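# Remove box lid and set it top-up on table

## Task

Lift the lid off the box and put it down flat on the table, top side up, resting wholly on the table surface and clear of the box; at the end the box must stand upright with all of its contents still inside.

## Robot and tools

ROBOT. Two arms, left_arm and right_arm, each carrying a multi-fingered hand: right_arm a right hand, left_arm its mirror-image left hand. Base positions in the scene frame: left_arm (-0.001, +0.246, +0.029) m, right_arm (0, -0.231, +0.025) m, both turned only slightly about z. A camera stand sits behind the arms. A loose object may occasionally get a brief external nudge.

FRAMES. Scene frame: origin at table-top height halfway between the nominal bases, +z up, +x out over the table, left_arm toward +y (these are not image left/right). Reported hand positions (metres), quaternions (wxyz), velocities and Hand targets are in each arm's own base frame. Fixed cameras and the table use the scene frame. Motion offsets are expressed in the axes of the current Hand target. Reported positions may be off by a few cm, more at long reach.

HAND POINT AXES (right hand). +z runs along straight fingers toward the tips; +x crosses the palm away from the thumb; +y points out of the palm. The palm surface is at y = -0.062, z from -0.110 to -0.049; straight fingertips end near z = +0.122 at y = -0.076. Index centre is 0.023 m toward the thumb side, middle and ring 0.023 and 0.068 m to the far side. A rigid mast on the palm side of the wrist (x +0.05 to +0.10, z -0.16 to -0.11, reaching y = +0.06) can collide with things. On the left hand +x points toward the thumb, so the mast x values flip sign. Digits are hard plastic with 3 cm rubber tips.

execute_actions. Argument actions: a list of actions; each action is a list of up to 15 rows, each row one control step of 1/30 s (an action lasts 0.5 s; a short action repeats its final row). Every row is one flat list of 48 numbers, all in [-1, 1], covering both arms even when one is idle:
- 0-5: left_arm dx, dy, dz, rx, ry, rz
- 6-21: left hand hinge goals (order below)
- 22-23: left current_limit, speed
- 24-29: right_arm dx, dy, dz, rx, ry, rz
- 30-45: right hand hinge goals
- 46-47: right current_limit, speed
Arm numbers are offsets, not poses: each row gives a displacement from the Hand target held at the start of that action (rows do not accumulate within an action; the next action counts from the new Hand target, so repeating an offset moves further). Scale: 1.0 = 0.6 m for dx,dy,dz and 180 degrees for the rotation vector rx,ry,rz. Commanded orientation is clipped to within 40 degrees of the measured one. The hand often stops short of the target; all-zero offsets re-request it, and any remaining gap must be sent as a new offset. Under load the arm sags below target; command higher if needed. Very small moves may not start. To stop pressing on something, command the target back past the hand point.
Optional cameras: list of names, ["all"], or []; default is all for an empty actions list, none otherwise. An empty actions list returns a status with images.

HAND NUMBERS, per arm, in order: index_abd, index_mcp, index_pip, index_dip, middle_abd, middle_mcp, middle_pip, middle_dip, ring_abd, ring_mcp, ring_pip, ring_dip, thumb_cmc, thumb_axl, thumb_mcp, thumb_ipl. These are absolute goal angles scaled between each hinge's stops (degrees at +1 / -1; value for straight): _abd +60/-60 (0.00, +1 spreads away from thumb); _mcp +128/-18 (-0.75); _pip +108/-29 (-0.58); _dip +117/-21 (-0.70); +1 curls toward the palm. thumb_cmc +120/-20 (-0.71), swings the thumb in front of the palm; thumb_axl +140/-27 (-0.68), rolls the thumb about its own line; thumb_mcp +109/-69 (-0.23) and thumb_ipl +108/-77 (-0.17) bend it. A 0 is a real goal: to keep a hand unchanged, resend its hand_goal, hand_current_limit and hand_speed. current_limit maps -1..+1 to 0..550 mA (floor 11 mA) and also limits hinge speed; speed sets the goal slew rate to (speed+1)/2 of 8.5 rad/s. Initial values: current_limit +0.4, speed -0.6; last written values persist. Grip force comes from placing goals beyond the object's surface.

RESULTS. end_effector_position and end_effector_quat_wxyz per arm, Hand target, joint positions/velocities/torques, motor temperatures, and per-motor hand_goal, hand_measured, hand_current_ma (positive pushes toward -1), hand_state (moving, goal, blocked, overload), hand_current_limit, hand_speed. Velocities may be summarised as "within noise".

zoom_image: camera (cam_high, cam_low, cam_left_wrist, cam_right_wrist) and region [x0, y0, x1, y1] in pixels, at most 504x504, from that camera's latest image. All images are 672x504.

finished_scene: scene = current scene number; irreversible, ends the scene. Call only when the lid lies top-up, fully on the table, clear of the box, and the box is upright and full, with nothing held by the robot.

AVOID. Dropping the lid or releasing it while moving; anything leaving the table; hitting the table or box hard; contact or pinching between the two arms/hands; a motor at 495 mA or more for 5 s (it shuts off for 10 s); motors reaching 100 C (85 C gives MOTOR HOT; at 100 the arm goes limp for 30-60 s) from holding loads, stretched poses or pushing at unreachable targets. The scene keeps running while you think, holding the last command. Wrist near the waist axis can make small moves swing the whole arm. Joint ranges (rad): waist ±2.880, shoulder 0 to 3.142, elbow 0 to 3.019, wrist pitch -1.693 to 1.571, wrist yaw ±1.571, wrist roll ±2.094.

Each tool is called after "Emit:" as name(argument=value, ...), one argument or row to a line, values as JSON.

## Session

Emit:
execute_actions(
  actions=[],
)

Emit:
zoom_image(
  camera="cam_high",
  region=[200, 100, 480, 310],
)

Emit:
zoom_image(
  camera="cam_low",
  region=[320, 200, 580, 350],
)

Scene clock: 0.00 s.
left_arm: end_effector_position=(+0.2258, +0.2328, +0.2537) hand_goal=(+0.000, -0.754, -0.576, -0.696, +0.000, -0.754, -0.576, -0.696, +0.000, -0.754, -0.576, -0.696, -0.714, -0.678, -0.226, -0.168) hand_measured=(+0.000, -0.754, -0.576, -0.696, +0.000, -0.754, -0.576, -0.696, +0.000, -0.754, -0.576, -0.696, -0.714, -0.678, -0.226, -0.168) hand_current_ma=(+0, +0, +0, +0, +0, +0, +0, +0, +0, +0, +0, +0, +0, +0, +0, +0) hand_state=(goal, goal, goal, goal, goal, goal, goal, goal, goal, goal, goal, goal, goal, goal, goal, goal) hand_current_limit=0.40 hand_speed=-0.60 end_effector_quat_wxyz=(+0.263, +0.076, +0.720, +0.637) | right_arm: end_effector_position=(+0.3833, -0.1205, +0.2180) hand_goal=(+0.000, -0.754, -0.576, -0.696, +0.000, -0.754, -0.576, -0.696, +0.000, -0.754, -0.576, -0.696, -0.714, -0.678, -0.226, -0.168) hand_measured=(+0.000, -0.754, -0.576, -0.696, +0.000, -0.754, -0.576, -0.696, +0.000, -0.754, -0.576, -0.696, -0.714, -0.678, -0.226, -0.168) hand_current_ma=(+0, +0, +0, +0, +0, +0, +0, +0, +0, +0, +0, +0, +0, +0, +0, +0) hand_state=(goal, goal, goal, goal, goal, goal, goal, goal, goal, goal, goal, goal, goal, goal, goal, goal) hand_current_limit=0.40 hand_speed=-0.60 end_effector_quat_wxyz=(+0.466, +0.688, -0.195, +0.521)
Joint positions: left_arm=[0.298 0.984 0.117 0.798 -0.776 -0.335] | right_arm=[0.199 1.503 0.587 0.852 1.204 1.177]
Joint velocities: within noise
Joint torques (N m): no reading
Motor temperatures (°C): left_arm=[37 36 39 32 34 32] | right_arm=[34 33 39 33 36 31]
Heat: left arm: hottest elbow 39 °C; right arm: hottest elbow 39 °C.
Hand target: left_arm +0.2301, +0.2341, +0.2643; +0.273, +0.068, +0.714, +0.641 | right_arm +0.3884, -0.1194, +0.2242; +0.462, +0.683, -0.202, +0.529
camera_calibration:
cam_left_wrist: T_world_to_cam=[[0.786262, -0.442663, -0.431094, 0.00876328], [-0.61686, -0.522003, -0.589064, 0.364487], [0.0357247, 0.729083, -0.683492, 0.120734], [0, 0, 0, 1]] pos_world=[0.213634, 0.106118, 0.301005]
cam_right_wrist: T_world_to_cam=[[-0.750445, -0.517731, -0.410837, 0.351712], [-0.16099, 0.746067, -0.646117, 0.24824], [0.641027, -0.418735, -0.643231, -0.0316887], [0, 0, 0, 1]] pos_world=[0.324218, -0.0163805, 0.284506]

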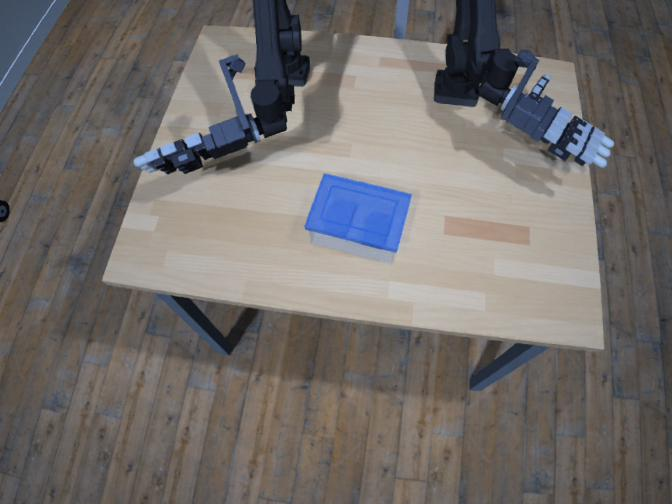

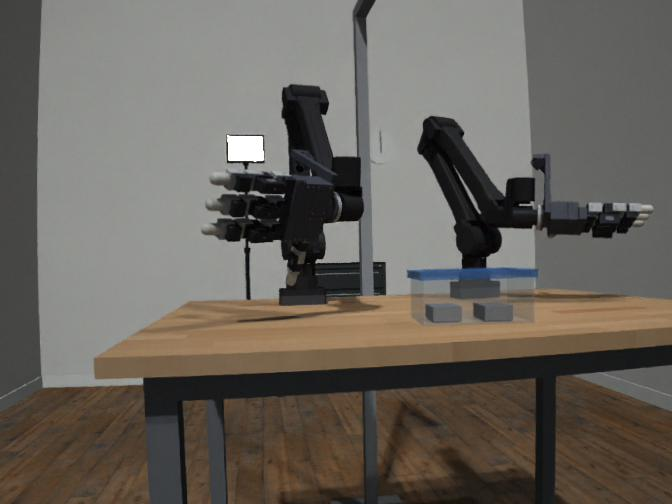

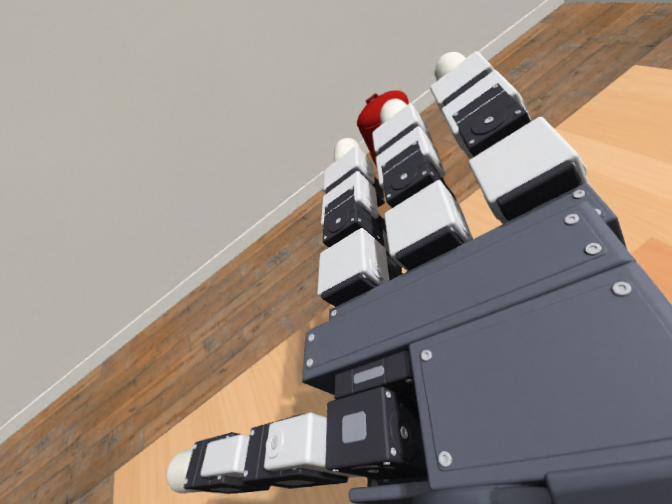

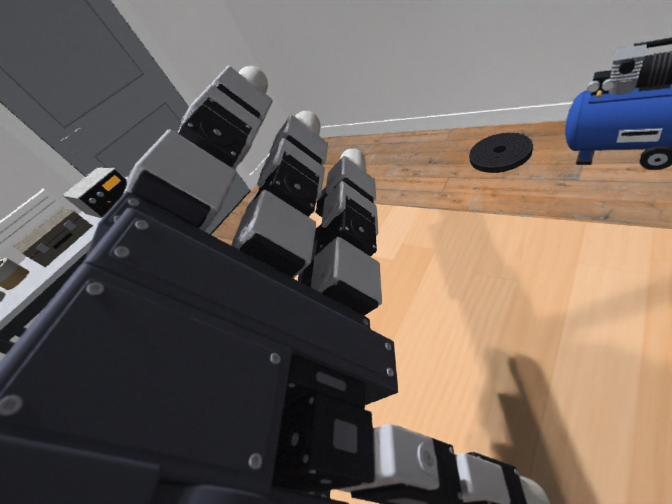

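Scaled by 1.800 from the camera's 672x504 image, which has a finer 960x720 frame.

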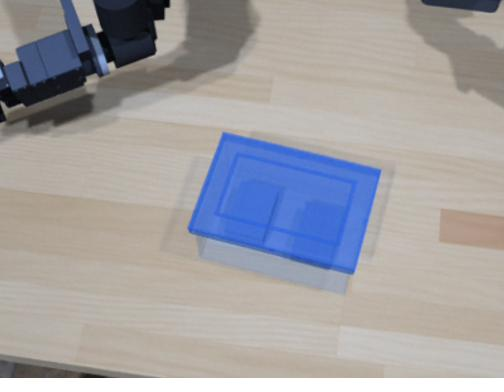

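Scaled by 1.938 from the camera's 672x504 image, which has a finer 960x720 frame.

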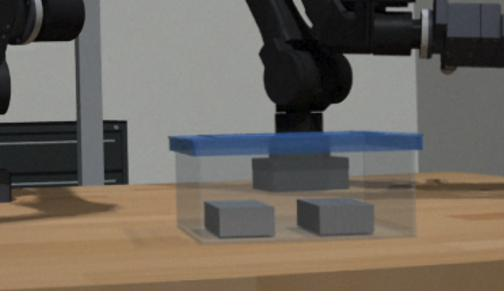

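Emit:
execute_actions(
  actions=[
    [[-0.128,-0.0283,-0.0552,0.0367,-0.1629,0.086, 0,-1,-1,0.81,0,-1,-1,0.8,0,-0.34,0.85,0.4,-0.714,-0.678,-0.226,-0.168,0.5,-0.3, 0.0545,-0.057,-0.061,0.1102,0.126,-0.0988, 0,-1,-1,0.81,0,-1,-1,0.8,0,-0.34,0.85,0.4,-0.714,-0.678,-0.226,-0.168,0.5,-0.3]],
    [[-0.141,0.007,0.0173,0.0367,-0.1629,0.086, 0,-1,-1,0.81,0,-1,-1,0.8,0,-0.34,0.85,0.4,-0.714,-0.678,-0.226,-0.168,0.5,-0.3, 0.0865,-0.0478,-0.0135,0.1102,0.126,-0.0988, 0,-1,-1,0.81,0,-1,-1,0.8,0,-0.34,0.85,0.4,-0.714,-0.678,-0.226,-0.168,0.5,-0.3]],
  ],
  cameras=["cam_high"],
)

Scene clock: 18.37 s.
left_arm: end_effector_position=(+0.3244, +0.0947, +0.2430) hand_goal=(+0.000, -1.000, -1.000, +0.810, +0.000, -1.000, -1.000, +0.800, +0.000, -0.340, +0.850, +0.400, -0.714, -0.678, -0.226, -0.168) hand_measured=(-0.002, -1.000, -0.998, +0.808, -0.002, -1.000, -0.998, +0.798, -0.002, -0.354, +0.848, +0.398, -0.722, -0.678, -0.226, -0.168) hand_current_ma=(+0, +0, +0, +0, +0, +0, +0, +0, +0, -4, +0, +0, -2, +0, +0, +0) hand_state=(goal, goal, goal, goal, goal, goal, goal, goal, goal, goal, goal, goal, goal, goal, goal, goal) hand_current_limit=0.50 hand_speed=-0.30 end_effector_quat_wxyz=(+0.403, +0.577, +0.532, +0.471) | right_arm: end_effector_position=(+0.4265, -0.0048, +0.2512) hand_goal=(+0.000, -1.000, -1.000, +0.810, +0.000, -1.000, -1.000, +0.800, +0.000, -0.340, +0.850, +0.400, -0.714, -0.678, -0.226, -0.168) hand_measured=(-0.002, -1.000, -1.000, +0.806, -0.002, -1.000, -1.000, +0.796, -0.002, -0.346, +0.848, +0.398, -0.720, -0.678, -0.226, -0.168) hand_current_ma=(-5, +0, +3, -11, -5, +0, +3, -12, -6, -25, -4, -8, -24, +3, +0, +1) hand_state=(goal, goal, goal, goal, goal, goal, goal, goal, goal, goal, goal, goal, goal, goal, goal, goal) hand_current_limit=0.50 hand_speed=-0.30 end_effector_quat_wxyz=(+0.378, +0.574, +0.377, +0.621)
Joint positions: left_arm=[0.507 0.608 0.101 0.248 0.457 0.235] | right_arm=[0.182 1.393 0.265 1.186 0.147 0.435]
Joint torques (N m): left_arm=[2.67 0.56 15.17 1.69 0.25 0.11] | right_arm=[-0.21 -9.11 4.6 1.87 -0.08 -0.18]
Heat: left arm: hottest elbow 41 °C; right arm: hottest elbow 41 °C.
Hand target: left_arm +0.3366, +0.1016, +0.2803; +0.401, +0.578, +0.514, +0.492 | right_arm +0.4251, -0.0101, +0.2561; +0.386, +0.572, +0.377, +0.618
Off the commanded pose: left_arm 0.040 m, 3 deg | right_arm 0.007 m, 1 deg.
Images, in order (width x height): cam_high 672x504.

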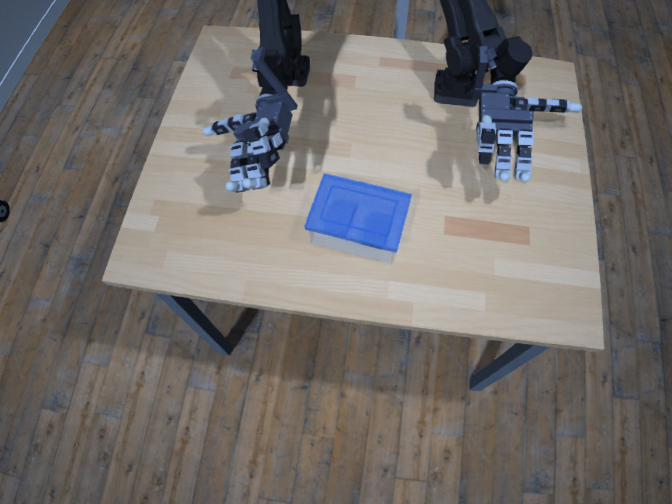

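Emit:
execute_actions(
  actions=[
    [[-0.1078,0.0475,0.0797,0.0367,-0.1629,0.086, 0,-1,-1,0.81,0,-1,-1,0.8,0,-0.34,0.85,0.4,-0.714,-0.678,-0.226,-0.168,0.5,-0.3, 0.0923,-0.0155,0.0343,0.1102,0.126,-0.0988, 0,-1,-1,0.81,0,-1,-1,0.8,0,-0.34,0.85,0.4,-0.714,-0.678,-0.226,-0.168,0.5,-0.3]],
    [[-0.0398,0.0795,0.1113,0.0367,-0.1629,0.086, 0,-1,-1,0.81,0,-1,-1,0.8,0,-0.34,0.85,0.4,-0.714,-0.678,-0.226,-0.168,0.5,-0.3, 0.0698,0.0283,0.0652,0.1102,0.126,-0.0988, 0,-1,-1,0.81,0,-1,-1,0.8,0,-0.34,0.85,0.4,-0.714,-0.678,-0.226,-0.168,0.5,-0.3]],
  ],
  cameras=["cam_high"],
)

Scene clock: 21.03 s.
left_arm: end_effector_position=(+0.4261, -0.0328, +0.2732) hand_goal=(+0.000, -1.000, -1.000, +0.810, +0.000, -1.000, -1.000, +0.800, +0.000, -0.340, +0.850, +0.400, -0.714, -0.678, -0.226, -0.168) hand_measured=(-0.002, -1.000, -0.998, +0.808, -0.002, -1.000, -0.998, +0.798, -0.002, -0.354, +0.848, +0.398, -0.724, -0.678, -0.226, -0.168) hand_current_ma=(+0, +0, +0, +0, +0, +0, +0, +0, +0, -4, +0, +0, -2, +0, +0, +0) hand_state=(goal, goal, goal, goal, goal, goal, goal, goal, goal, goal, goal, goal, goal, goal, goal, goal) hand_current_limit=0.50 hand_speed=-0.30 end_effector_quat_wxyz=(+0.414, +0.872, +0.184, +0.187) | right_arm: end_effector_position=(+0.4473, +0.1066, +0.2563) hand_goal=(+0.000, -1.000, -1.000, +0.810, +0.000, -1.000, -1.000, +0.800, +0.000, -0.340, +0.850, +0.400, -0.714, -0.678, -0.226, -0.168) hand_measured=(-0.002, -1.000, -1.000, +0.808, -0.002, -1.000, -1.000, +0.796, -0.002, -0.346, +0.848, +0.398, -0.722, -0.678, -0.226, -0.168) hand_current_ma=(-7, +0, +3, -11, -6, +0, +3, -12, -6, -24, -4, -8, -30, +3, -1, +1) hand_state=(goal, goal, goal, goal, goal, goal, goal, goal, goal, goal, goal, goal, goal, goal, goal, goal) hand_current_limit=0.50 hand_speed=-0.30 end_effector_quat_wxyz=(+0.157, +0.279, +0.793, +0.518)
Joint positions: left_arm=[0.371 1.205 0.845 -0.87 0.898 1.362] | right_arm=[-0.105 1.168 0.604 -0.172 -0.904 -0.573]
Joint torques (N m): left_arm=[1.61 -4.78 14.2 0.53 0.8 0.11] | right_arm=[-0.5 -9.17 11.04 1.65 -0.53 -0.06]
Heat: left arm: hottest elbow 41 °C; right arm: hottest elbow 41 °C.
Hand target: left_arm +0.4433, -0.0306, +0.2966; +0.392, +0.892, +0.140, +0.176 | right_arm +0.4617, +0.0992, +0.2878; +0.170, +0.255, +0.820, +0.484
Off the commanded pose: left_arm 0.029 m, 6 deg | right_arm 0.036 m, 6 deg.
Images, in order (width x height): cam_high 672x504.

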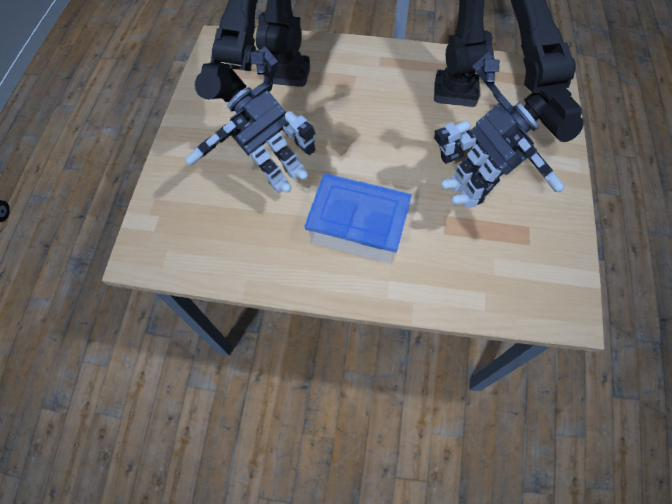

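Emit:
execute_actions(
  actions=[
    [[0.0398,0.0922,0.101,0.0367,-0.1629,0.086, 0,-1,-1,0.81,0,-1,-1,0.8,0,-0.34,0.85,0.4,-0.714,-0.678,-0.226,-0.168,0.5,-0.3, 0.0273,0.0677,0.0678,0.1102,0.126,-0.0988, 0,-1,-1,0.81,0,-1,-1,0.8,0,-0.34,0.85,0.4,-0.714,-0.678,-0.226,-0.168,0.5,-0.3]],
  ],
  cameras=["cam_high","cam_left_wrist","cam_right_wrist"],
)

Emit:
zoom_image(
  camera="cam_left_wrist",
  region=[200, 0, 520, 220],
)

Emit:
zoom_image(
  camera="cam_right_wrist",
  region=[200, 0, 520, 220],
)

Scene clock: 23.30 s.
left_arm: end_effector_position=(+0.4839, -0.0953, +0.2858) hand_goal=(+0.000, -1.000, -1.000, +0.810, +0.000, -1.000, -1.000, +0.800, +0.000, -0.340, +0.850, +0.400, -0.714, -0.678, -0.226, -0.168) hand_measured=(-0.002, -1.000, -0.998, +0.808, -0.002, -1.000, -0.998, +0.798, -0.002, -0.354, +0.848, +0.398, -0.724, -0.678, -0.224, -0.168) hand_current_ma=(+0, +0, +0, +0, +0, +0, +0, +0, +0, -4, +0, +0, -2, +0, +0, +0) hand_state=(goal, goal, goal, goal, goal, goal, goal, goal, goal, goal, goal, goal, goal, goal, goal, goal) hand_current_limit=0.50 hand_speed=-0.30 end_effector_quat_wxyz=(+0.346, +0.937, -0.041, -0.017) | right_arm: end_effector_position=(+0.4648, +0.1480, +0.2891) hand_goal=(+0.000, -1.000, -1.000, +0.810, +0.000, -1.000, -1.000, +0.800, +0.000, -0.340, +0.850, +0.400, -0.714, -0.678, -0.226, -0.168) hand_measured=(-0.002, -1.000, -1.000, +0.808, -0.002, -1.000, -1.000, +0.796, -0.002, -0.346, +0.848, +0.398, -0.722, -0.678, -0.224, -0.168) hand_current_ma=(-7, +0, +3, -11, -6, +0, +3, -12, -6, -25, -4, -8, -36, +3, +5, +1) hand_state=(goal, goal, goal, goal, goal, goal, goal, goal, goal, goal, goal, goal, goal, goal, goal, goal) hand_current_limit=0.50 hand_speed=-0.30 end_effector_quat_wxyz=(+0.056, +0.100, +0.920, +0.374)
Joint positions: left_arm=[0.174 1.664 1.489 -1.617 0.678 1.911] | right_arm=[-0.059 1.376 1.139 -1.142 -0.758 -1.337]
Joint torques (N m): left_arm=[1.08 -10.64 13.44 -0.31 0.74 0.11] | right_arm=[1.03 -10.87 11.23 0.36 -0.74 -0.07]
Heat: left arm: hottest elbow 42 °C; right arm: hottest elbow 41 °C.
Hand target: left_arm +0.4967, -0.0969, +0.3046; +0.337, +0.939, -0.074, -0.012 | right_arm +0.4801, +0.1539, +0.3038; +0.033, +0.052, +0.936, +0.345
Off the commanded pose: left_arm 0.023 m, 4 deg | right_arm 0.022 m, 7 deg.
camera_calibration:
cam_left_wrist: T_world_to_cam=[[-0.696328, 0.56871, -0.437831, 0.490202], [0.534574, 0.81801, 0.212345, -0.287079], [0.478913, -0.0861914, -0.873621, 0.134822], [0, 0, 0, 1]] pos_world=[0.430238, -0.0323287, 0.393369]
cam_right_wrist: T_world_to_cam=[[0.846407, 0.304573, 0.436842, -0.527789], [0.267833, -0.952471, 0.145136, -0.069568], [0.460283, -0.00584317, -0.887753, 0.167893], [0, 0, 0, 1]] pos_world=[0.388079, 0.0954699, 0.389705]
Images, in order (width x height): cam_high 672x504, cam_left_wrist 672x504, cam_right_wrist 672x504.

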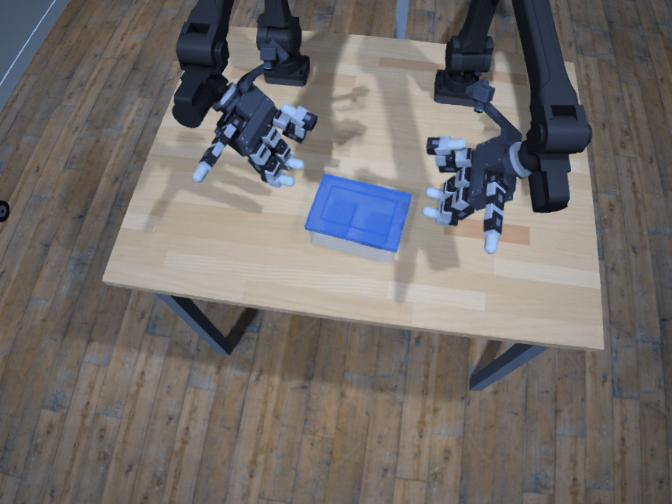

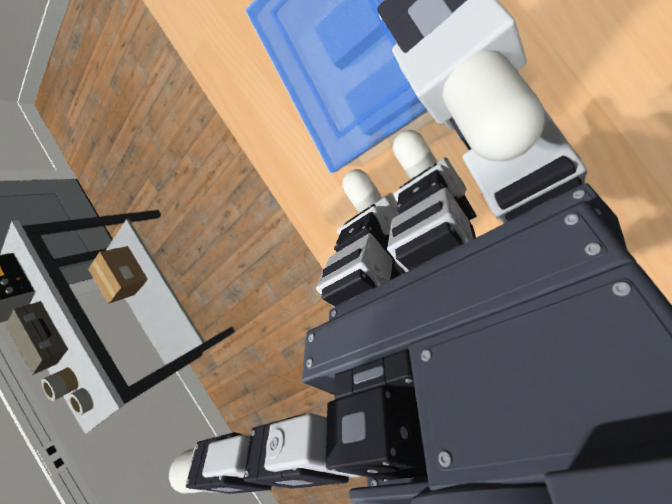

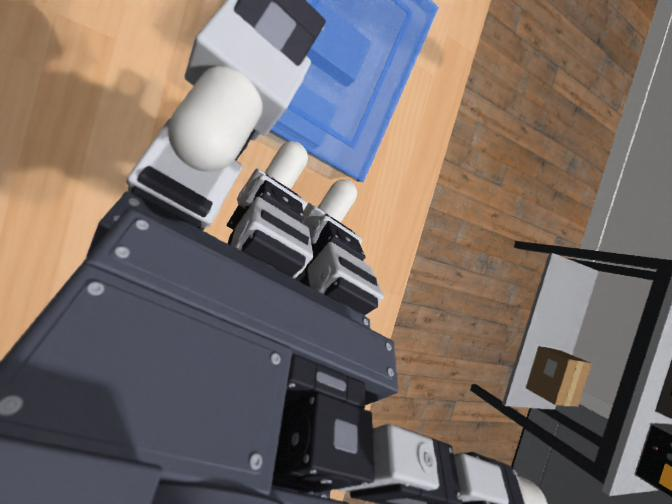

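Scaled by 1.575 from the camera's 672x504 image, which has a finer 960x720 frame.

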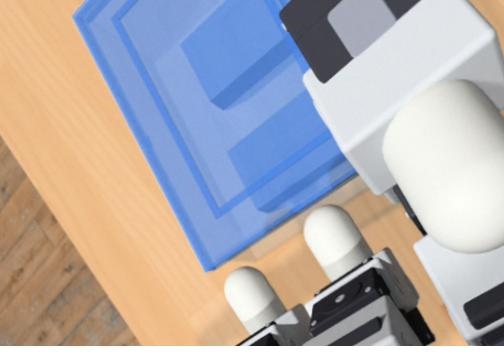

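Scaled by 1.575 from the camera's 672x504 image, which has a finer 960x720 frame.

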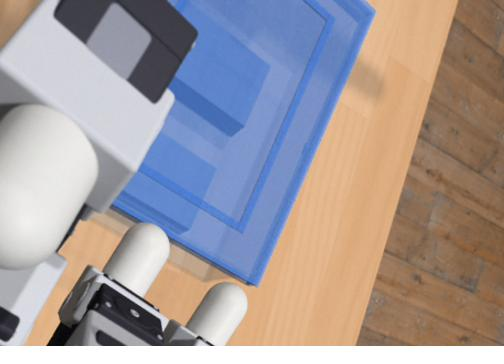

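Emit:
execute_actions(
  actions=[
    [[-0.0087,-0.0725,0.0899,0,0,0, 0,-1,-1,0.81,0,-1,-1,0.8,0,-0.34,0.85,0.4,-0.714,-0.678,-0.226,-0.168,0.5,-0.3, 0.0085,-0.0733,0.0822,0,0,0, 0,-1,-1,0.81,0,-1,-1,0.8,0,-0.34,0.85,0.4,-0.714,-0.678,-0.226,-0.168,0.5,-0.3]],
    [[-0.0087,-0.0725,0.0899,0,0,0, 0,-1,-1,0.81,0,-1,-1,0.8,0,-0.34,0.85,0.4,-0.714,-0.678,-0.226,-0.168,0.7,-0.3, 0.0085,-0.0733,0.0822,0,0,0, 0,-1,-1,0.81,0,-1,-1,0.8,0,-0.34,0.85,0.4,-0.714,-0.678,-0.226,-0.168,0.7,-0.3]],
  ],
  cameras=["cam_high","cam_low"],
)

Emit:
zoom_image(
  camera="cam_high",
  region=[270, 140, 450, 280],
)

Emit:
zoom_image(
  camera="cam_low",
  region=[360, 240, 580, 350],
)

Scene clock: 31.43 s.
left_arm: end_effector_position=(+0.4910, -0.0930, +0.1626) hand_goal=(+0.000, -1.000, -1.000, +0.810, +0.000, -1.000, -1.000, +0.800, +0.000, -0.340, +0.850, +0.400, -0.714, -0.678, -0.226, -0.168) hand_measured=(-0.002, -1.000, -0.998, +0.808, -0.002, -1.000, -0.998, +0.798, -0.002, -0.352, +0.848, +0.398, -0.724, -0.678, -0.224, -0.168) hand_current_ma=(+0, +0, +0, +0, +0, +0, +0, +0, +0, -4, +0, +0, -2, +0, +0, +0) hand_state=(goal, goal, goal, goal, goal, goal, goal, goal, goal, goal, goal, goal, goal, goal, goal, goal) hand_current_limit=0.70 hand_speed=-0.30 end_effector_quat_wxyz=(+0.337, +0.939, -0.064, -0.018) | right_arm: end_effector_position=(+0.4710, +0.1471, +0.1725) hand_goal=(+0.000, -1.000, -1.000, +0.810, +0.000, -1.000, -1.000, +0.800, +0.000, -0.340, +0.850, +0.400, -0.714, -0.678, -0.226, -0.168) hand_measured=(-0.002, -1.000, -1.000, +0.808, -0.002, -1.000, -1.000, +0.796, -0.002, -0.346, +0.848, +0.398, -0.722, -0.678, -0.224, -0.168) hand_current_ma=(-7, +0, +3, -11, -6, +0, +3, -12, -6, -25, -4, -8, -36, +3, +8, +1) hand_state=(goal, goal, goal, goal, goal, goal, goal, goal, goal, goal, goal, goal, goal, goal, goal, goal) hand_current_limit=0.70 hand_speed=-0.30 end_effector_quat_wxyz=(+0.028, +0.063, +0.936, +0.345)
Joint positions: left_arm=[0.171 1.798 1.338 -1.345 0.654 1.958] | right_arm=[-0.059 1.559 1.048 -0.983 -0.703 -1.467]
Joint torques (N m): left_arm=[0.73 -12.16 7.28 0.17 0.8 0.07] | right_arm=[1.61 -11.99 7.04 1.21 -0.83 -0.11]
Motor temperatures (°C): left_arm=[37 36 44 32 34 32] | right_arm=[34 34 42 33 36 31]
Heat: left arm: hottest elbow 44 °C; right arm: hottest elbow 42 °C.
Hand target: left_arm +0.4900, -0.0971, +0.1660; +0.337, +0.939, -0.074, -0.012 | right_arm +0.4729, +0.1520, +0.1713; +0.033, +0.052, +0.937, +0.345
Off the commanded pose: left_arm 0.005 m, 1 deg | right_arm 0.005 m, 1 deg.
Images, in order (width x height): cam_high 672x504, cam_low 672x504.

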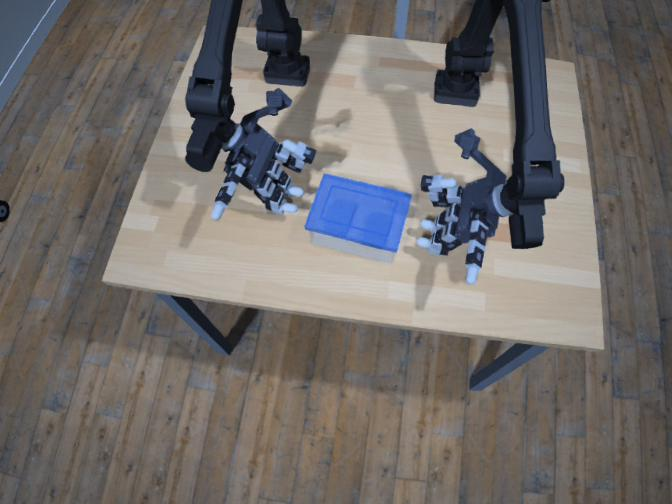

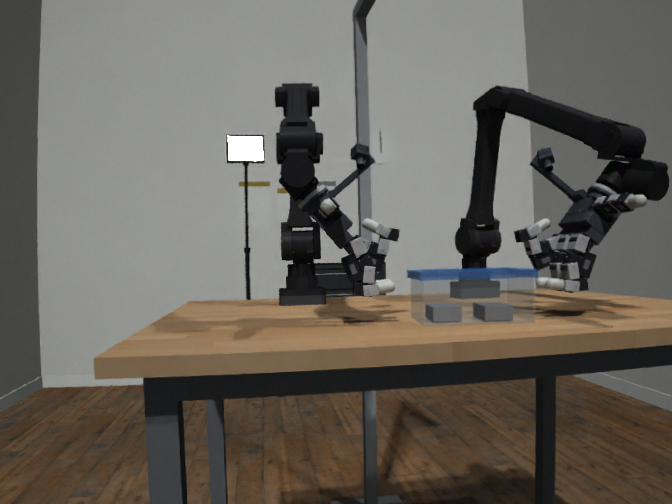

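Scaled by 2.800 from the camera's 672x504 image, which has a finer 960x720 frame.

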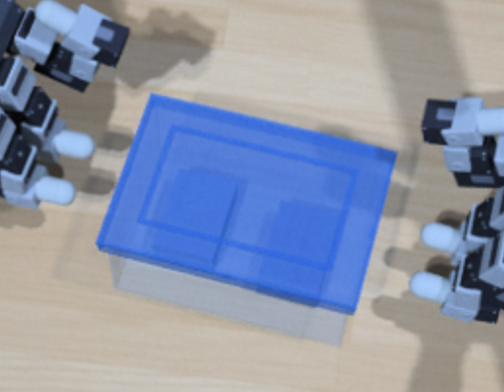

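Scaled by 2.291 from the camera's 672x504 image, which has a finer 960x720 frame.

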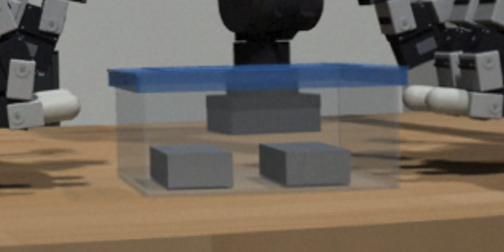

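Emit:
execute_actions(
  actions=[
    [[0.0002,0.0323,0.0265,0,0,0, 0,-1,-1,0.81,0,-1,-1,0.8,0,-0.34,0.85,0.4,-0.714,-0.678,-0.226,-0.168,0.7,-0.3, -0.007,0.0383,0.0333,0,0,0, 0,-1,-1,0.81,0,-1,-1,0.8,0,-0.34,0.85,0.4,-0.714,-0.678,-0.226,-0.168,0.7,-0.3]],
    [[0.0001,0.0233,0.0191,0,0,0.021, 0,-1,-1,0.81,0,-1,-1,0.8,0,-0.34,0.85,0.4,-0.714,-0.678,-0.226,-0.168,0.7,-0.3, 0.0008,0.024,0.0206,0,0,-0.021, 0,-1,-1,0.81,0,-1,-1,0.8,0,-0.34,0.85,0.4,-0.714,-0.678,-0.226,-0.168,0.7,-0.3]],
  ],
  cameras=["cam_high","cam_low"],
)

Emit:
zoom_image(
  camera="cam_high",
  region=[270, 140, 450, 280],
)

Emit:
zoom_image(
  camera="cam_low",
  region=[360, 240, 580, 350],
)

Scene clock: 36.10 s.
left_arm: end_effector_position=(+0.4878, -0.1334, +0.1584) hand_goal=(+0.000, -1.000, -1.000, +0.810, +0.000, -1.000, -1.000, +0.800, +0.000, -0.340, +0.850, +0.400, -0.714, -0.678, -0.226, -0.168) hand_measured=(+0.002, -1.000, -1.000, +0.812, -0.002, -1.000, -0.998, +0.798, -0.002, -0.352, +0.848, +0.398, -0.724, -0.678, -0.224, -0.168) hand_current_ma=(+0, +0, +0, +0, +0, +0, +0, +0, +0, -4, +0, +0, -2, +0, +0, +0) hand_state=(goal, goal, goal, goal, goal, goal, goal, goal, goal, goal, goal, goal, goal, goal, goal, goal) hand_current_limit=0.70 hand_speed=-0.30 end_effector_quat_wxyz=(+0.335, +0.937, -0.095, -0.009) | right_arm: end_effector_position=(+0.4732, +0.1899, +0.1707) hand_goal=(+0.000, -1.000, -1.000, +0.810, +0.000, -1.000, -1.000, +0.800, +0.000, -0.340, +0.850, +0.400, -0.714, -0.678, -0.226, -0.168) hand_measured=(+0.000, -1.000, -1.000, +0.820, -0.002, -1.000, -1.000, +0.796, -0.002, -0.346, +0.848, +0.398, -0.722, -0.678, -0.224, -0.168) hand_current_ma=(-1, -1, +1, +41, -6, +1, +3, -12, -6, -25, -4, -8, -36, +3, +9, +1) hand_state=(goal, goal, goal, goal, goal, goal, goal, goal, goal, goal, goal, goal, goal, goal, goal, goal) hand_current_limit=0.70 hand_speed=-0.30 end_effector_quat_wxyz=(+0.040, +0.033, +0.938, +0.341)
Joint positions: left_arm=[0.09 1.787 1.311 -1.269 0.665 1.923] | right_arm=[0.038 1.566 1.048 -0.896 -0.687 -1.406]
Joint torques (N m): left_arm=[0.62 -14.21 6.61 0.46 1.03 0.04] | right_arm=[1.55 -10.46 8.54 1.69 -0.88 0.02]
Heat: left arm: hottest elbow 44 °C; right arm: hottest elbow 42 °C.
Hand target: left_arm +0.4838, -0.1397, +0.1659; +0.337, +0.936, -0.105, -0.001 | right_arm +0.4826, +0.2005, +0.1710; +0.044, +0.021, +0.938, +0.344
Off the commanded pose: left_arm 0.011 m, 1 deg | right_arm 0.014 m, 1 deg.
Images, in order (width x height): cam_high 672x504, cam_low 672x504.

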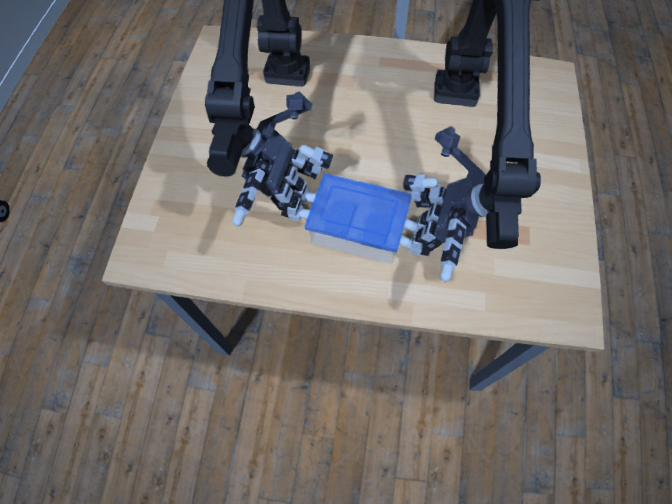

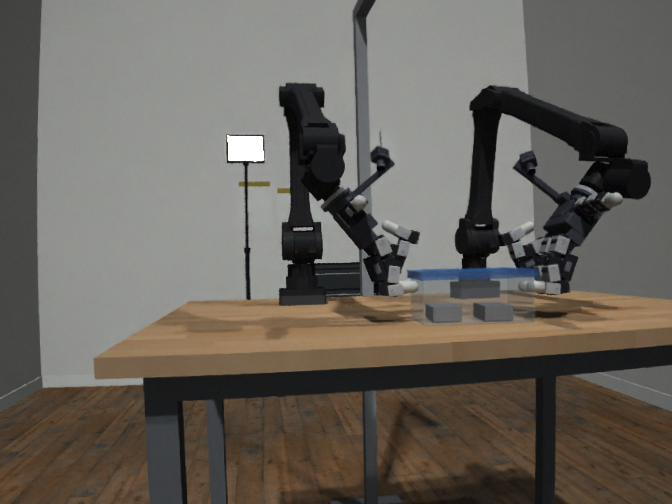

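Scaled by 2.800 from the camera's 672x504 image, which has a finer 960x720 frame.

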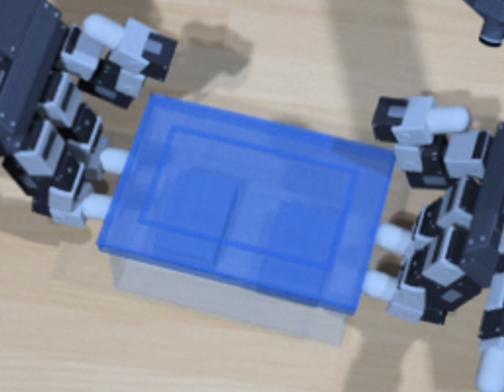

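Scaled by 2.291 from the camera's 672x504 image, which has a finer 960x720 frame.

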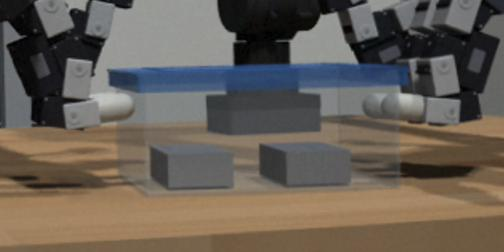

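Emit:
execute_actions(
  actions=[
    [[-0.0058,0.0277,-0.0102,0,0.004,0.01, 0,-1,-1,0.81,0,-1,-1,0.8,0,-0.34,0.85,0.4,-0.714,-0.678,-0.226,-0.168,0.7,-0.3, -0.0018,0.0262,-0.0103,0,-0.004,-0.01, 0,-1,-1,0.81,0,-1,-1,0.8,0,-0.34,0.85,0.4,-0.714,-0.678,-0.226,-0.168,0.7,-0.3]],
    [[0.0011,0.0105,-0.0129,0,0.004,0.01, 0,-1,-1,0.81,0,-1,-1,0.8,0,-0.34,0.85,0.4,-0.714,-0.678,-0.226,-0.168,0.7,-0.3, -0.0011,0.0108,-0.0127,0,-0.004,-0.01, 0,-1,-1,0.81,0,-1,-1,0.8,0,-0.34,0.85,0.4,-0.714,-0.678,-0.226,-0.168,0.7,-0.3]],
  ],
  cameras=["cam_low"],
)

Emit:
zoom_image(
  camera="cam_low",
  region=[380, 250, 560, 330],
)

Scene clock: 39.73 s.
left_arm: end_effector_position=(+0.4838, -0.1337, +0.1696) hand_goal=(+0.000, -1.000, -1.000, +0.810, +0.000, -1.000, -1.000, +0.800, +0.000, -0.340, +0.850, +0.400, -0.714, -0.678, -0.226, -0.168) hand_measured=(+0.002, -1.000, -1.000, +0.796, -0.002, -1.000, -0.998, +0.798, -0.002, -0.352, +0.848, +0.398, -0.724, -0.678, -0.224, -0.168) hand_current_ma=(+0, +0, +0, -5, +0, +0, +0, +0, +0, -4, +0, +0, -2, +0, +0, +0) hand_state=(goal, goal, goal, goal, goal, goal, goal, goal, goal, goal, goal, goal, goal, goal, goal, goal) hand_current_limit=0.70 hand_speed=-0.30 end_effector_quat_wxyz=(+0.332, +0.938, -0.102, +0.004) | right_arm: end_effector_position=(+0.4737, +0.1912, +0.1704) hand_goal=(+0.000, -1.000, -1.000, +0.810, +0.000, -1.000, -1.000, +0.800, +0.000, -0.340, +0.850, +0.400, -0.714, -0.678, -0.226, -0.168) hand_measured=(+0.010, -1.000, -1.000, +0.826, -0.002, -1.000, -1.000, +0.796, -0.002, -0.346, +0.848, +0.398, -0.722, -0.678, -0.224, -0.168) hand_current_ma=(+31, -1, +1, +70, -6, +1, +3, -12, -6, -25, -4, -8, -36, +3, +9, +1) hand_state=(goal, goal, goal, goal, goal, goal, goal, goal, goal, goal, goal, goal, goal, goal, goal, goal) hand_current_limit=0.70 hand_speed=-0.30 end_effector_quat_wxyz=(+0.041, +0.031, +0.940, +0.337)
Joint positions: left_arm=[0.089 1.754 1.302 -1.265 0.663 1.926] | right_arm=[0.043 1.566 1.051 -0.896 -0.678 -1.406]
Joint torques (N m): left_arm=[0.09 -14.8 7.8 -0.03 1.48 0.2] | right_arm=[3.02 -13.04 10.15 0.92 -1.09 -0.12]
Heat: left arm: hottest elbow 44 °C; right arm: hottest elbow 43 °C.
Hand target: left_arm +0.4774, -0.1475, +0.1908; +0.338, +0.932, -0.130, +0.022 | right_arm +0.4830, +0.2085, +0.1961; +0.067, -0.004, +0.937, +0.342
Off the commanded pose: left_arm 0.026 m, 4 deg | right_arm 0.032 m, 5 deg.
Images, in order (width x height): cam_low 672x504.

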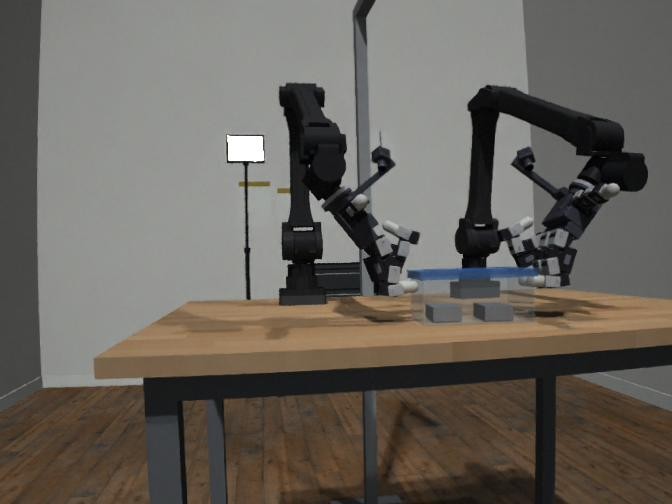

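Scaled by 2.800 from the camera's 672x504 image, which has a finer 960x720 frame.

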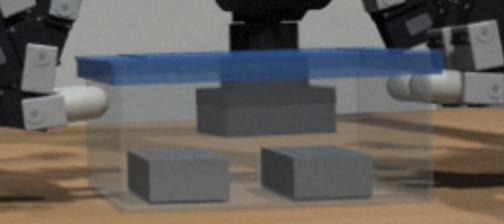

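Emit:
execute_actions(
  actions=[
    [[0.0011,0.0105,-0.0129,0,0,0, 0,-1,-1,0.81,0,-1,-1,0.8,0,-0.34,0.85,0.4,-0.714,-0.678,-0.226,-0.168,0.7,-0.3, -0.0028,0.0162,-0.019,0,0,0, 0,-1,-1,0.81,0,-1,-1,0.8,0,-0.34,0.85,0.4,-0.714,-0.678,-0.226,-0.168,0.7,-0.3]],
    [[0,0,0,0,0,0, 0,-1,-1,0.81,0,-1,-1,0.8,0,-0.34,0.85,0.4,-0.714,-0.678,-0.226,-0.168,0.7,-0.3, -0.0018,0.0108,-0.0127,0,0,0, 0,-1,-1,0.81,0,-1,-1,0.8,0,-0.34,0.85,0.4,-0.714,-0.678,-0.226,-0.168,0.7,-0.3]],
  ],
  cameras=["cam_low"],
)

Emit:
zoom_image(
  camera="cam_low",
  region=[380, 250, 560, 330],
)

Scene clock: 42.37 s.
left_arm: end_effector_position=(+0.4817, -0.1336, +0.1723) hand_goal=(+0.000, -1.000, -1.000, +0.810, +0.000, -1.000, -1.000, +0.800, +0.000, -0.340, +0.850, +0.400, -0.714, -0.678, -0.226, -0.168) hand_measured=(-0.006, -1.000, -1.000, +0.788, -0.002, -1.000, -0.998, +0.798, -0.002, -0.352, +0.848, +0.398, -0.724, -0.678, -0.224, -0.168) hand_current_ma=(-1, +0, +0, -9, +0, +0, +0, +0, +0, -4, +0, +0, -2, +0, +0, +0) hand_state=(goal, goal, goal, blocked, goal, goal, goal, goal, goal, goal, goal, goal, goal, goal, goal, goal) hand_current_limit=0.70 hand_speed=-0.30 end_effector_quat_wxyz=(+0.331, +0.938, -0.101, +0.002) | right_arm: end_effector_position=(+0.4737, +0.1924, +0.1771) hand_goal=(+0.000, -1.000, -1.000, +0.810, +0.000, -1.000, -1.000, +0.800, +0.000, -0.340, +0.850, +0.400, -0.714, -0.678, -0.226, -0.168) hand_measured=(-0.006, -1.000, -1.000, +0.798, -0.002, -1.000, -1.000, +0.794, -0.002, -0.346, +0.848, +0.398, -0.722, -0.678, -0.224, -0.168) hand_current_ma=(-17, -1, +0, -46, -6, +0, +0, -20, -6, -25, -4, -8, -36, +3, +9, +1) hand_state=(goal, goal, goal, goal, goal, goal, goal, goal, goal, goal, goal, goal, goal, goal, goal, goal) hand_current_limit=0.70 hand_speed=-0.30 end_effector_quat_wxyz=(+0.030, +0.033, +0.942, +0.332)
Joint positions: left_arm=[0.089 1.747 1.302 -1.276 0.66 1.926] | right_arm=[0.047 1.563 1.077 -0.949 -0.667 -1.407]
Joint torques (N m): left_arm=[0.67 -14.56 8.94 -0.83 1.63 0.2] | right_arm=[3.02 -15.97 10.86 0.02 -1.53 -0.09]
Heat: left arm: hottest elbow 44 °C; right arm: hottest elbow 43 °C.
Hand target: left_arm +0.4768, -0.1474, +0.2009; +0.338, +0.932, -0.130, +0.022 | right_arm +0.4825, +0.2086, +0.2212; +0.067, -0.004, +0.937, +0.342
Off the commanded pose: left_arm 0.032 m, 4 deg | right_arm 0.048 m, 6 deg.
Images, in order (width x height): cam_low 672x504.

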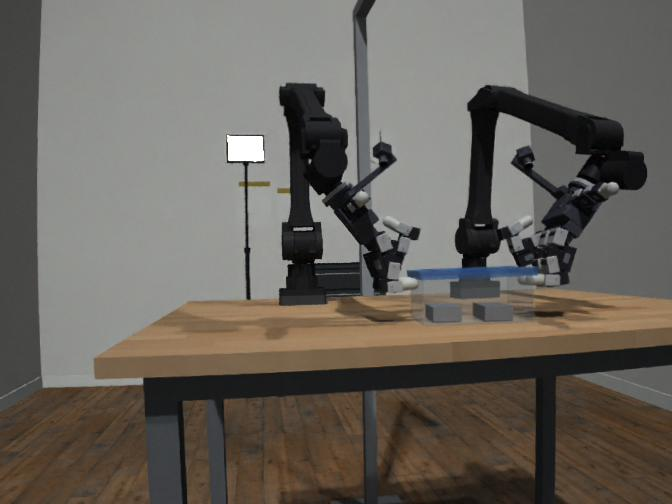

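Scaled by 2.800 from the camera's 672x504 image, which has a finer 960x720 frame.

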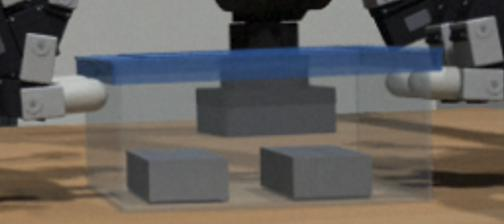

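Emit:
execute_actions(
  actions=[
    [[0.0011,0.0105,-0.0129,0,0,0, 0,-1,-1,0.78,0,-1,-1,0.82,0,-0.34,0.85,0.4,-0.714,-0.678,-0.226,-0.168,0.8,-0.3, -0.0011,0.0108,-0.0127,0,0,0, 0,-1,-1,0.78,0,-1,-1,0.82,0,-0.34,0.85,0.4,-0.714,-0.678,-0.226,-0.168,0.8,-0.3]],
    [[0.0011,0.0105,-0.0129,0,0,0, 0,-1,-1,0.79,0,-1,-1,0.83,0,-0.34,0.85,0.4,-0.714,-0.678,-0.226,-0.168,0.8,-0.3, 0,0,0,0,0,0, 0,-1,-1,0.79,0,-1,-1,0.83,0,-0.34,0.85,0.4,-0.714,-0.678,-0.226,-0.168,0.8,-0.3]],
  ],
  cameras=["cam_low"],
)

Emit:
zoom_image(
  camera="cam_low",
  region=[380, 250, 560, 330],
)

Scene clock: 46.13 s.
left_arm: end_effector_position=(+0.4731, -0.1343, +0.1882) hand_goal=(+0.000, -1.000, -1.000, +0.790, +0.000, -1.000, -1.000, +0.830, +0.000, -0.340, +0.850, +0.400, -0.714, -0.678, -0.226, -0.168) hand_measured=(-0.010, -1.000, -1.000, +0.756, -0.002, -1.000, -1.000, +0.826, -0.002, -0.352, +0.848, +0.398, -0.724, -0.678, -0.224, -0.168) hand_current_ma=(-2, +0, +0, -23, +0, +0, +0, +0, +0, -4, +0, +0, -2, +0, +0, +0) hand_state=(goal, goal, goal, blocked, goal, goal, goal, goal, goal, goal, goal, goal, goal, goal, goal, goal) hand_current_limit=0.80 hand_speed=-0.30 end_effector_quat_wxyz=(+0.331, +0.938, -0.100, -0.004) | right_arm: end_effector_position=(+0.4705, +0.1923, +0.1848) hand_goal=(+0.000, -1.000, -1.000, +0.790, +0.000, -1.000, -1.000, +0.830, +0.000, -0.340, +0.850, +0.400, -0.714, -0.678, -0.226, -0.168) hand_measured=(+0.000, -1.000, -1.000, +0.778, -0.002, -1.000, -1.000, +0.822, -0.002, -0.346, +0.848, +0.398, -0.722, -0.678, -0.224, -0.168) hand_current_ma=(-1, -2, +0, -49, -5, -1, +0, -33, -6, -26, -4, -8, -36, +3, +9, +1) hand_state=(goal, goal, goal, goal, goal, goal, goal, goal, goal, goal, goal, goal, goal, goal, goal, goal) hand_current_limit=0.80 hand_speed=-0.30 end_effector_quat_wxyz=(+0.025, +0.033, +0.943, +0.329)
Joint positions: left_arm=[0.089 1.714 1.302 -1.321 0.658 1.927] | right_arm=[0.048 1.548 1.086 -0.983 -0.663 -1.409]
Joint torques (N m): left_arm=[0.15 -14.1 11.49 -0.83 1.68 0.29] | right_arm=[3.49 -14.92 11.3 0.5 -1.72 -0.09]
Heat: left arm: hottest elbow 44 °C; right arm: hottest elbow 43 °C.
Hand target: left_arm +0.4755, -0.1472, +0.2208; +0.338, +0.932, -0.130, +0.022 | right_arm +0.4819, +0.2087, +0.2312; +0.067, -0.004, +0.937, +0.342
Off the commanded pose: left_arm 0.035 m, 5 deg | right_arm 0.051 m, 7 deg.
Images, in order (width x height): cam_low 672x504.

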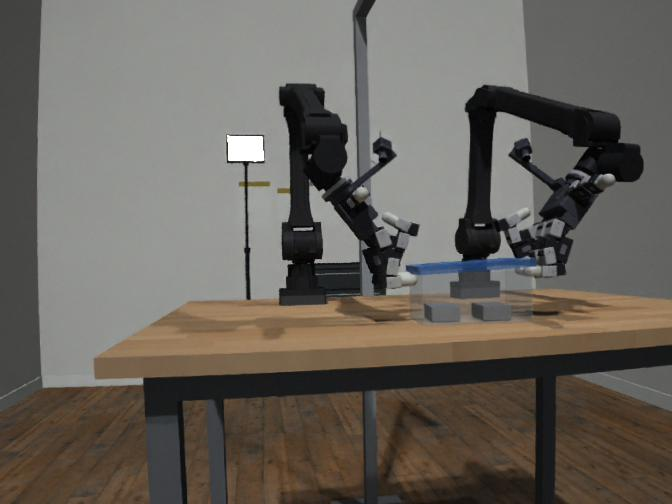

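Scaled by 2.800 from the camera's 672x504 image, which has a finer 960x720 frame.

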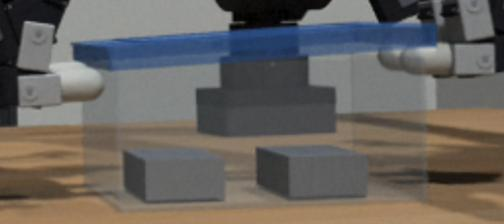

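Emit:
execute_actions(
  actions=[
    [[0.0006,0.0053,-0.0065,0,0,0, 0,-1,-1,0.79,0,-1,-1,0.85,0,-0.34,0.85,0.4,-0.714,-0.678,-0.226,-0.168,0.8,-0.3, -0.0017,0.0162,-0.019,0,0,0, 0,-1,-1,0.8,0,-1,-1,0.83,0,-0.34,0.85,0.4,-0.714,-0.678,-0.226,-0.168,0.8,-0.3]],
    [[0.0006,0.0053,-0.0065,0,0,0, 0,-1,-1,0.8,0,-1,-1,0.86,0,-0.34,0.85,0.4,-0.714,-0.678,-0.226,-0.168,0.8,-0.3, -0.0011,0.0108,-0.0127,0,0,0, 0,-1,-1,0.81,0,-1,-1,0.84,0,-0.34,0.85,0.4,-0.714,-0.678,-0.226,-0.168,0.8,-0.3]],
  ],
  cameras=["cam_low","cam_high"],
)

Emit:
zoom_image(
  camera="cam_low",
  region=[380, 230, 560, 330],
)

Emit:
zoom_image(
  camera="cam_high",
  region=[270, 130, 450, 270],
)

Scene clock: 49.10 s.
left_arm: end_effector_position=(+0.4623, -0.1444, +0.2041) hand_goal=(+0.000, -1.000, -1.000, +0.800, +0.000, -1.000, -1.000, +0.860, +0.000, -0.340, +0.850, +0.400, -0.714, -0.678, -0.226, -0.168) hand_measured=(-0.002, -1.000, -1.000, +0.796, -0.002, -1.000, -1.000, +0.856, -0.002, -0.352, +0.848, +0.398, -0.724, -0.678, -0.224, -0.168) hand_current_ma=(+0, +0, +0, +0, +0, +0, +0, +0, +0, -4, +0, +0, -2, +0, +0, +0) hand_state=(goal, goal, goal, goal, goal, goal, goal, goal, goal, goal, goal, goal, goal, goal, goal, goal) hand_current_limit=0.80 hand_speed=-0.30 end_effector_quat_wxyz=(+0.342, +0.933, -0.110, -0.010) | right_arm: end_effector_position=(+0.4731, +0.2007, +0.2259) hand_goal=(+0.000, -1.000, -1.000, +0.810, +0.000, -1.000, -1.000, +0.840, +0.000, -0.340, +0.850, +0.400, -0.714, -0.678, -0.226, -0.168) hand_measured=(+0.002, -1.000, -1.000, +0.806, -0.002, -1.000, -1.000, +0.836, -0.002, -0.346, +0.848, +0.398, -0.722, -0.678, -0.224, -0.168) hand_current_ma=(+7, -1, +0, -15, -5, -1, +0, -17, -6, -26, -4, -8, -36, +3, +9, +1) hand_state=(goal, goal, goal, goal, goal, goal, goal, goal, goal, goal, goal, goal, goal, goal, goal, goal) hand_current_limit=0.80 hand_speed=-0.30 end_effector_quat_wxyz=(+0.040, +0.019, +0.940, +0.339)
Joint positions: left_arm=[0.073 1.689 1.302 -1.363 0.679 1.941] | right_arm=[0.062 1.509 1.145 -1.042 -0.679 -1.411]
Joint torques (N m): left_arm=[1.03 -12.86 12.77 -0.32 0.93 0.07] | right_arm=[2.14 -14.97 10.81 0.13 -0.99 -0.14]
Heat: left arm: hottest elbow 44 °C; right arm: hottest elbow 44 °C.
Hand target: left_arm +0.4749, -0.1472, +0.2310; +0.338, +0.932, -0.130, +0.022 | right_arm +0.4804, +0.2088, +0.2562; +0.067, -0.004, +0.937, +0.342
Off the commanded pose: left_arm 0.030 m, 4 deg | right_arm 0.032 m, 4 deg.
Images, in order (width x height): cam_high 672x504, cam_low 672x504.

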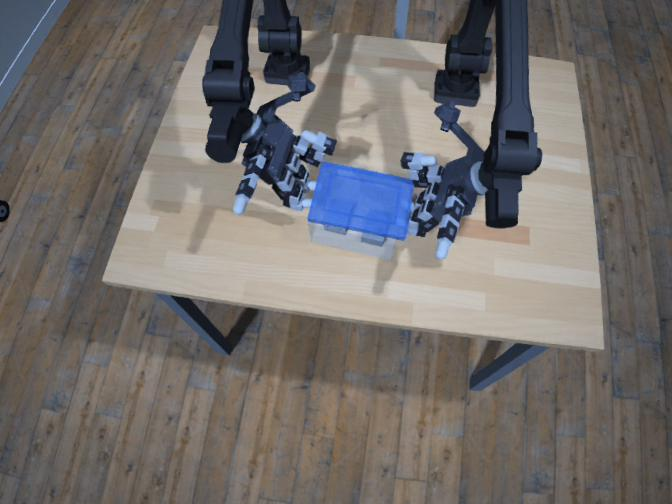

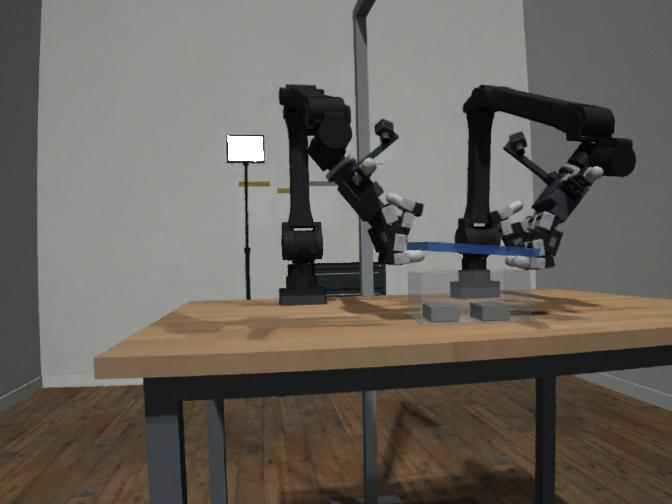

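Scaled by 2.800 from the camera's 672x504 image, which has a finer 960x720 frame.

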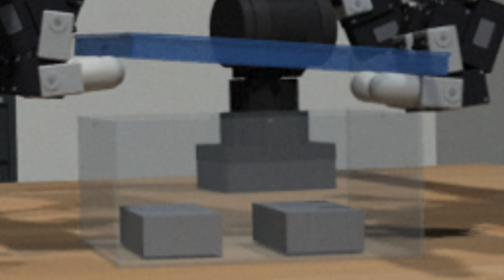

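Scaled by 2.800 from the camera's 672x504 image, which has a finer 960x720 frame.

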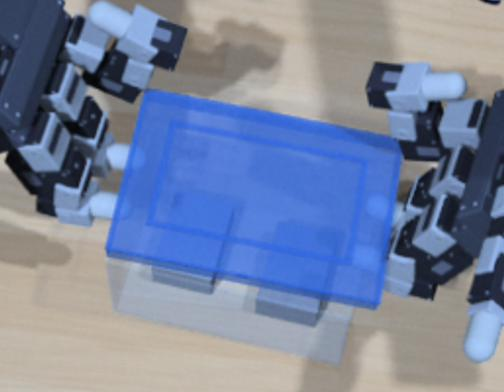

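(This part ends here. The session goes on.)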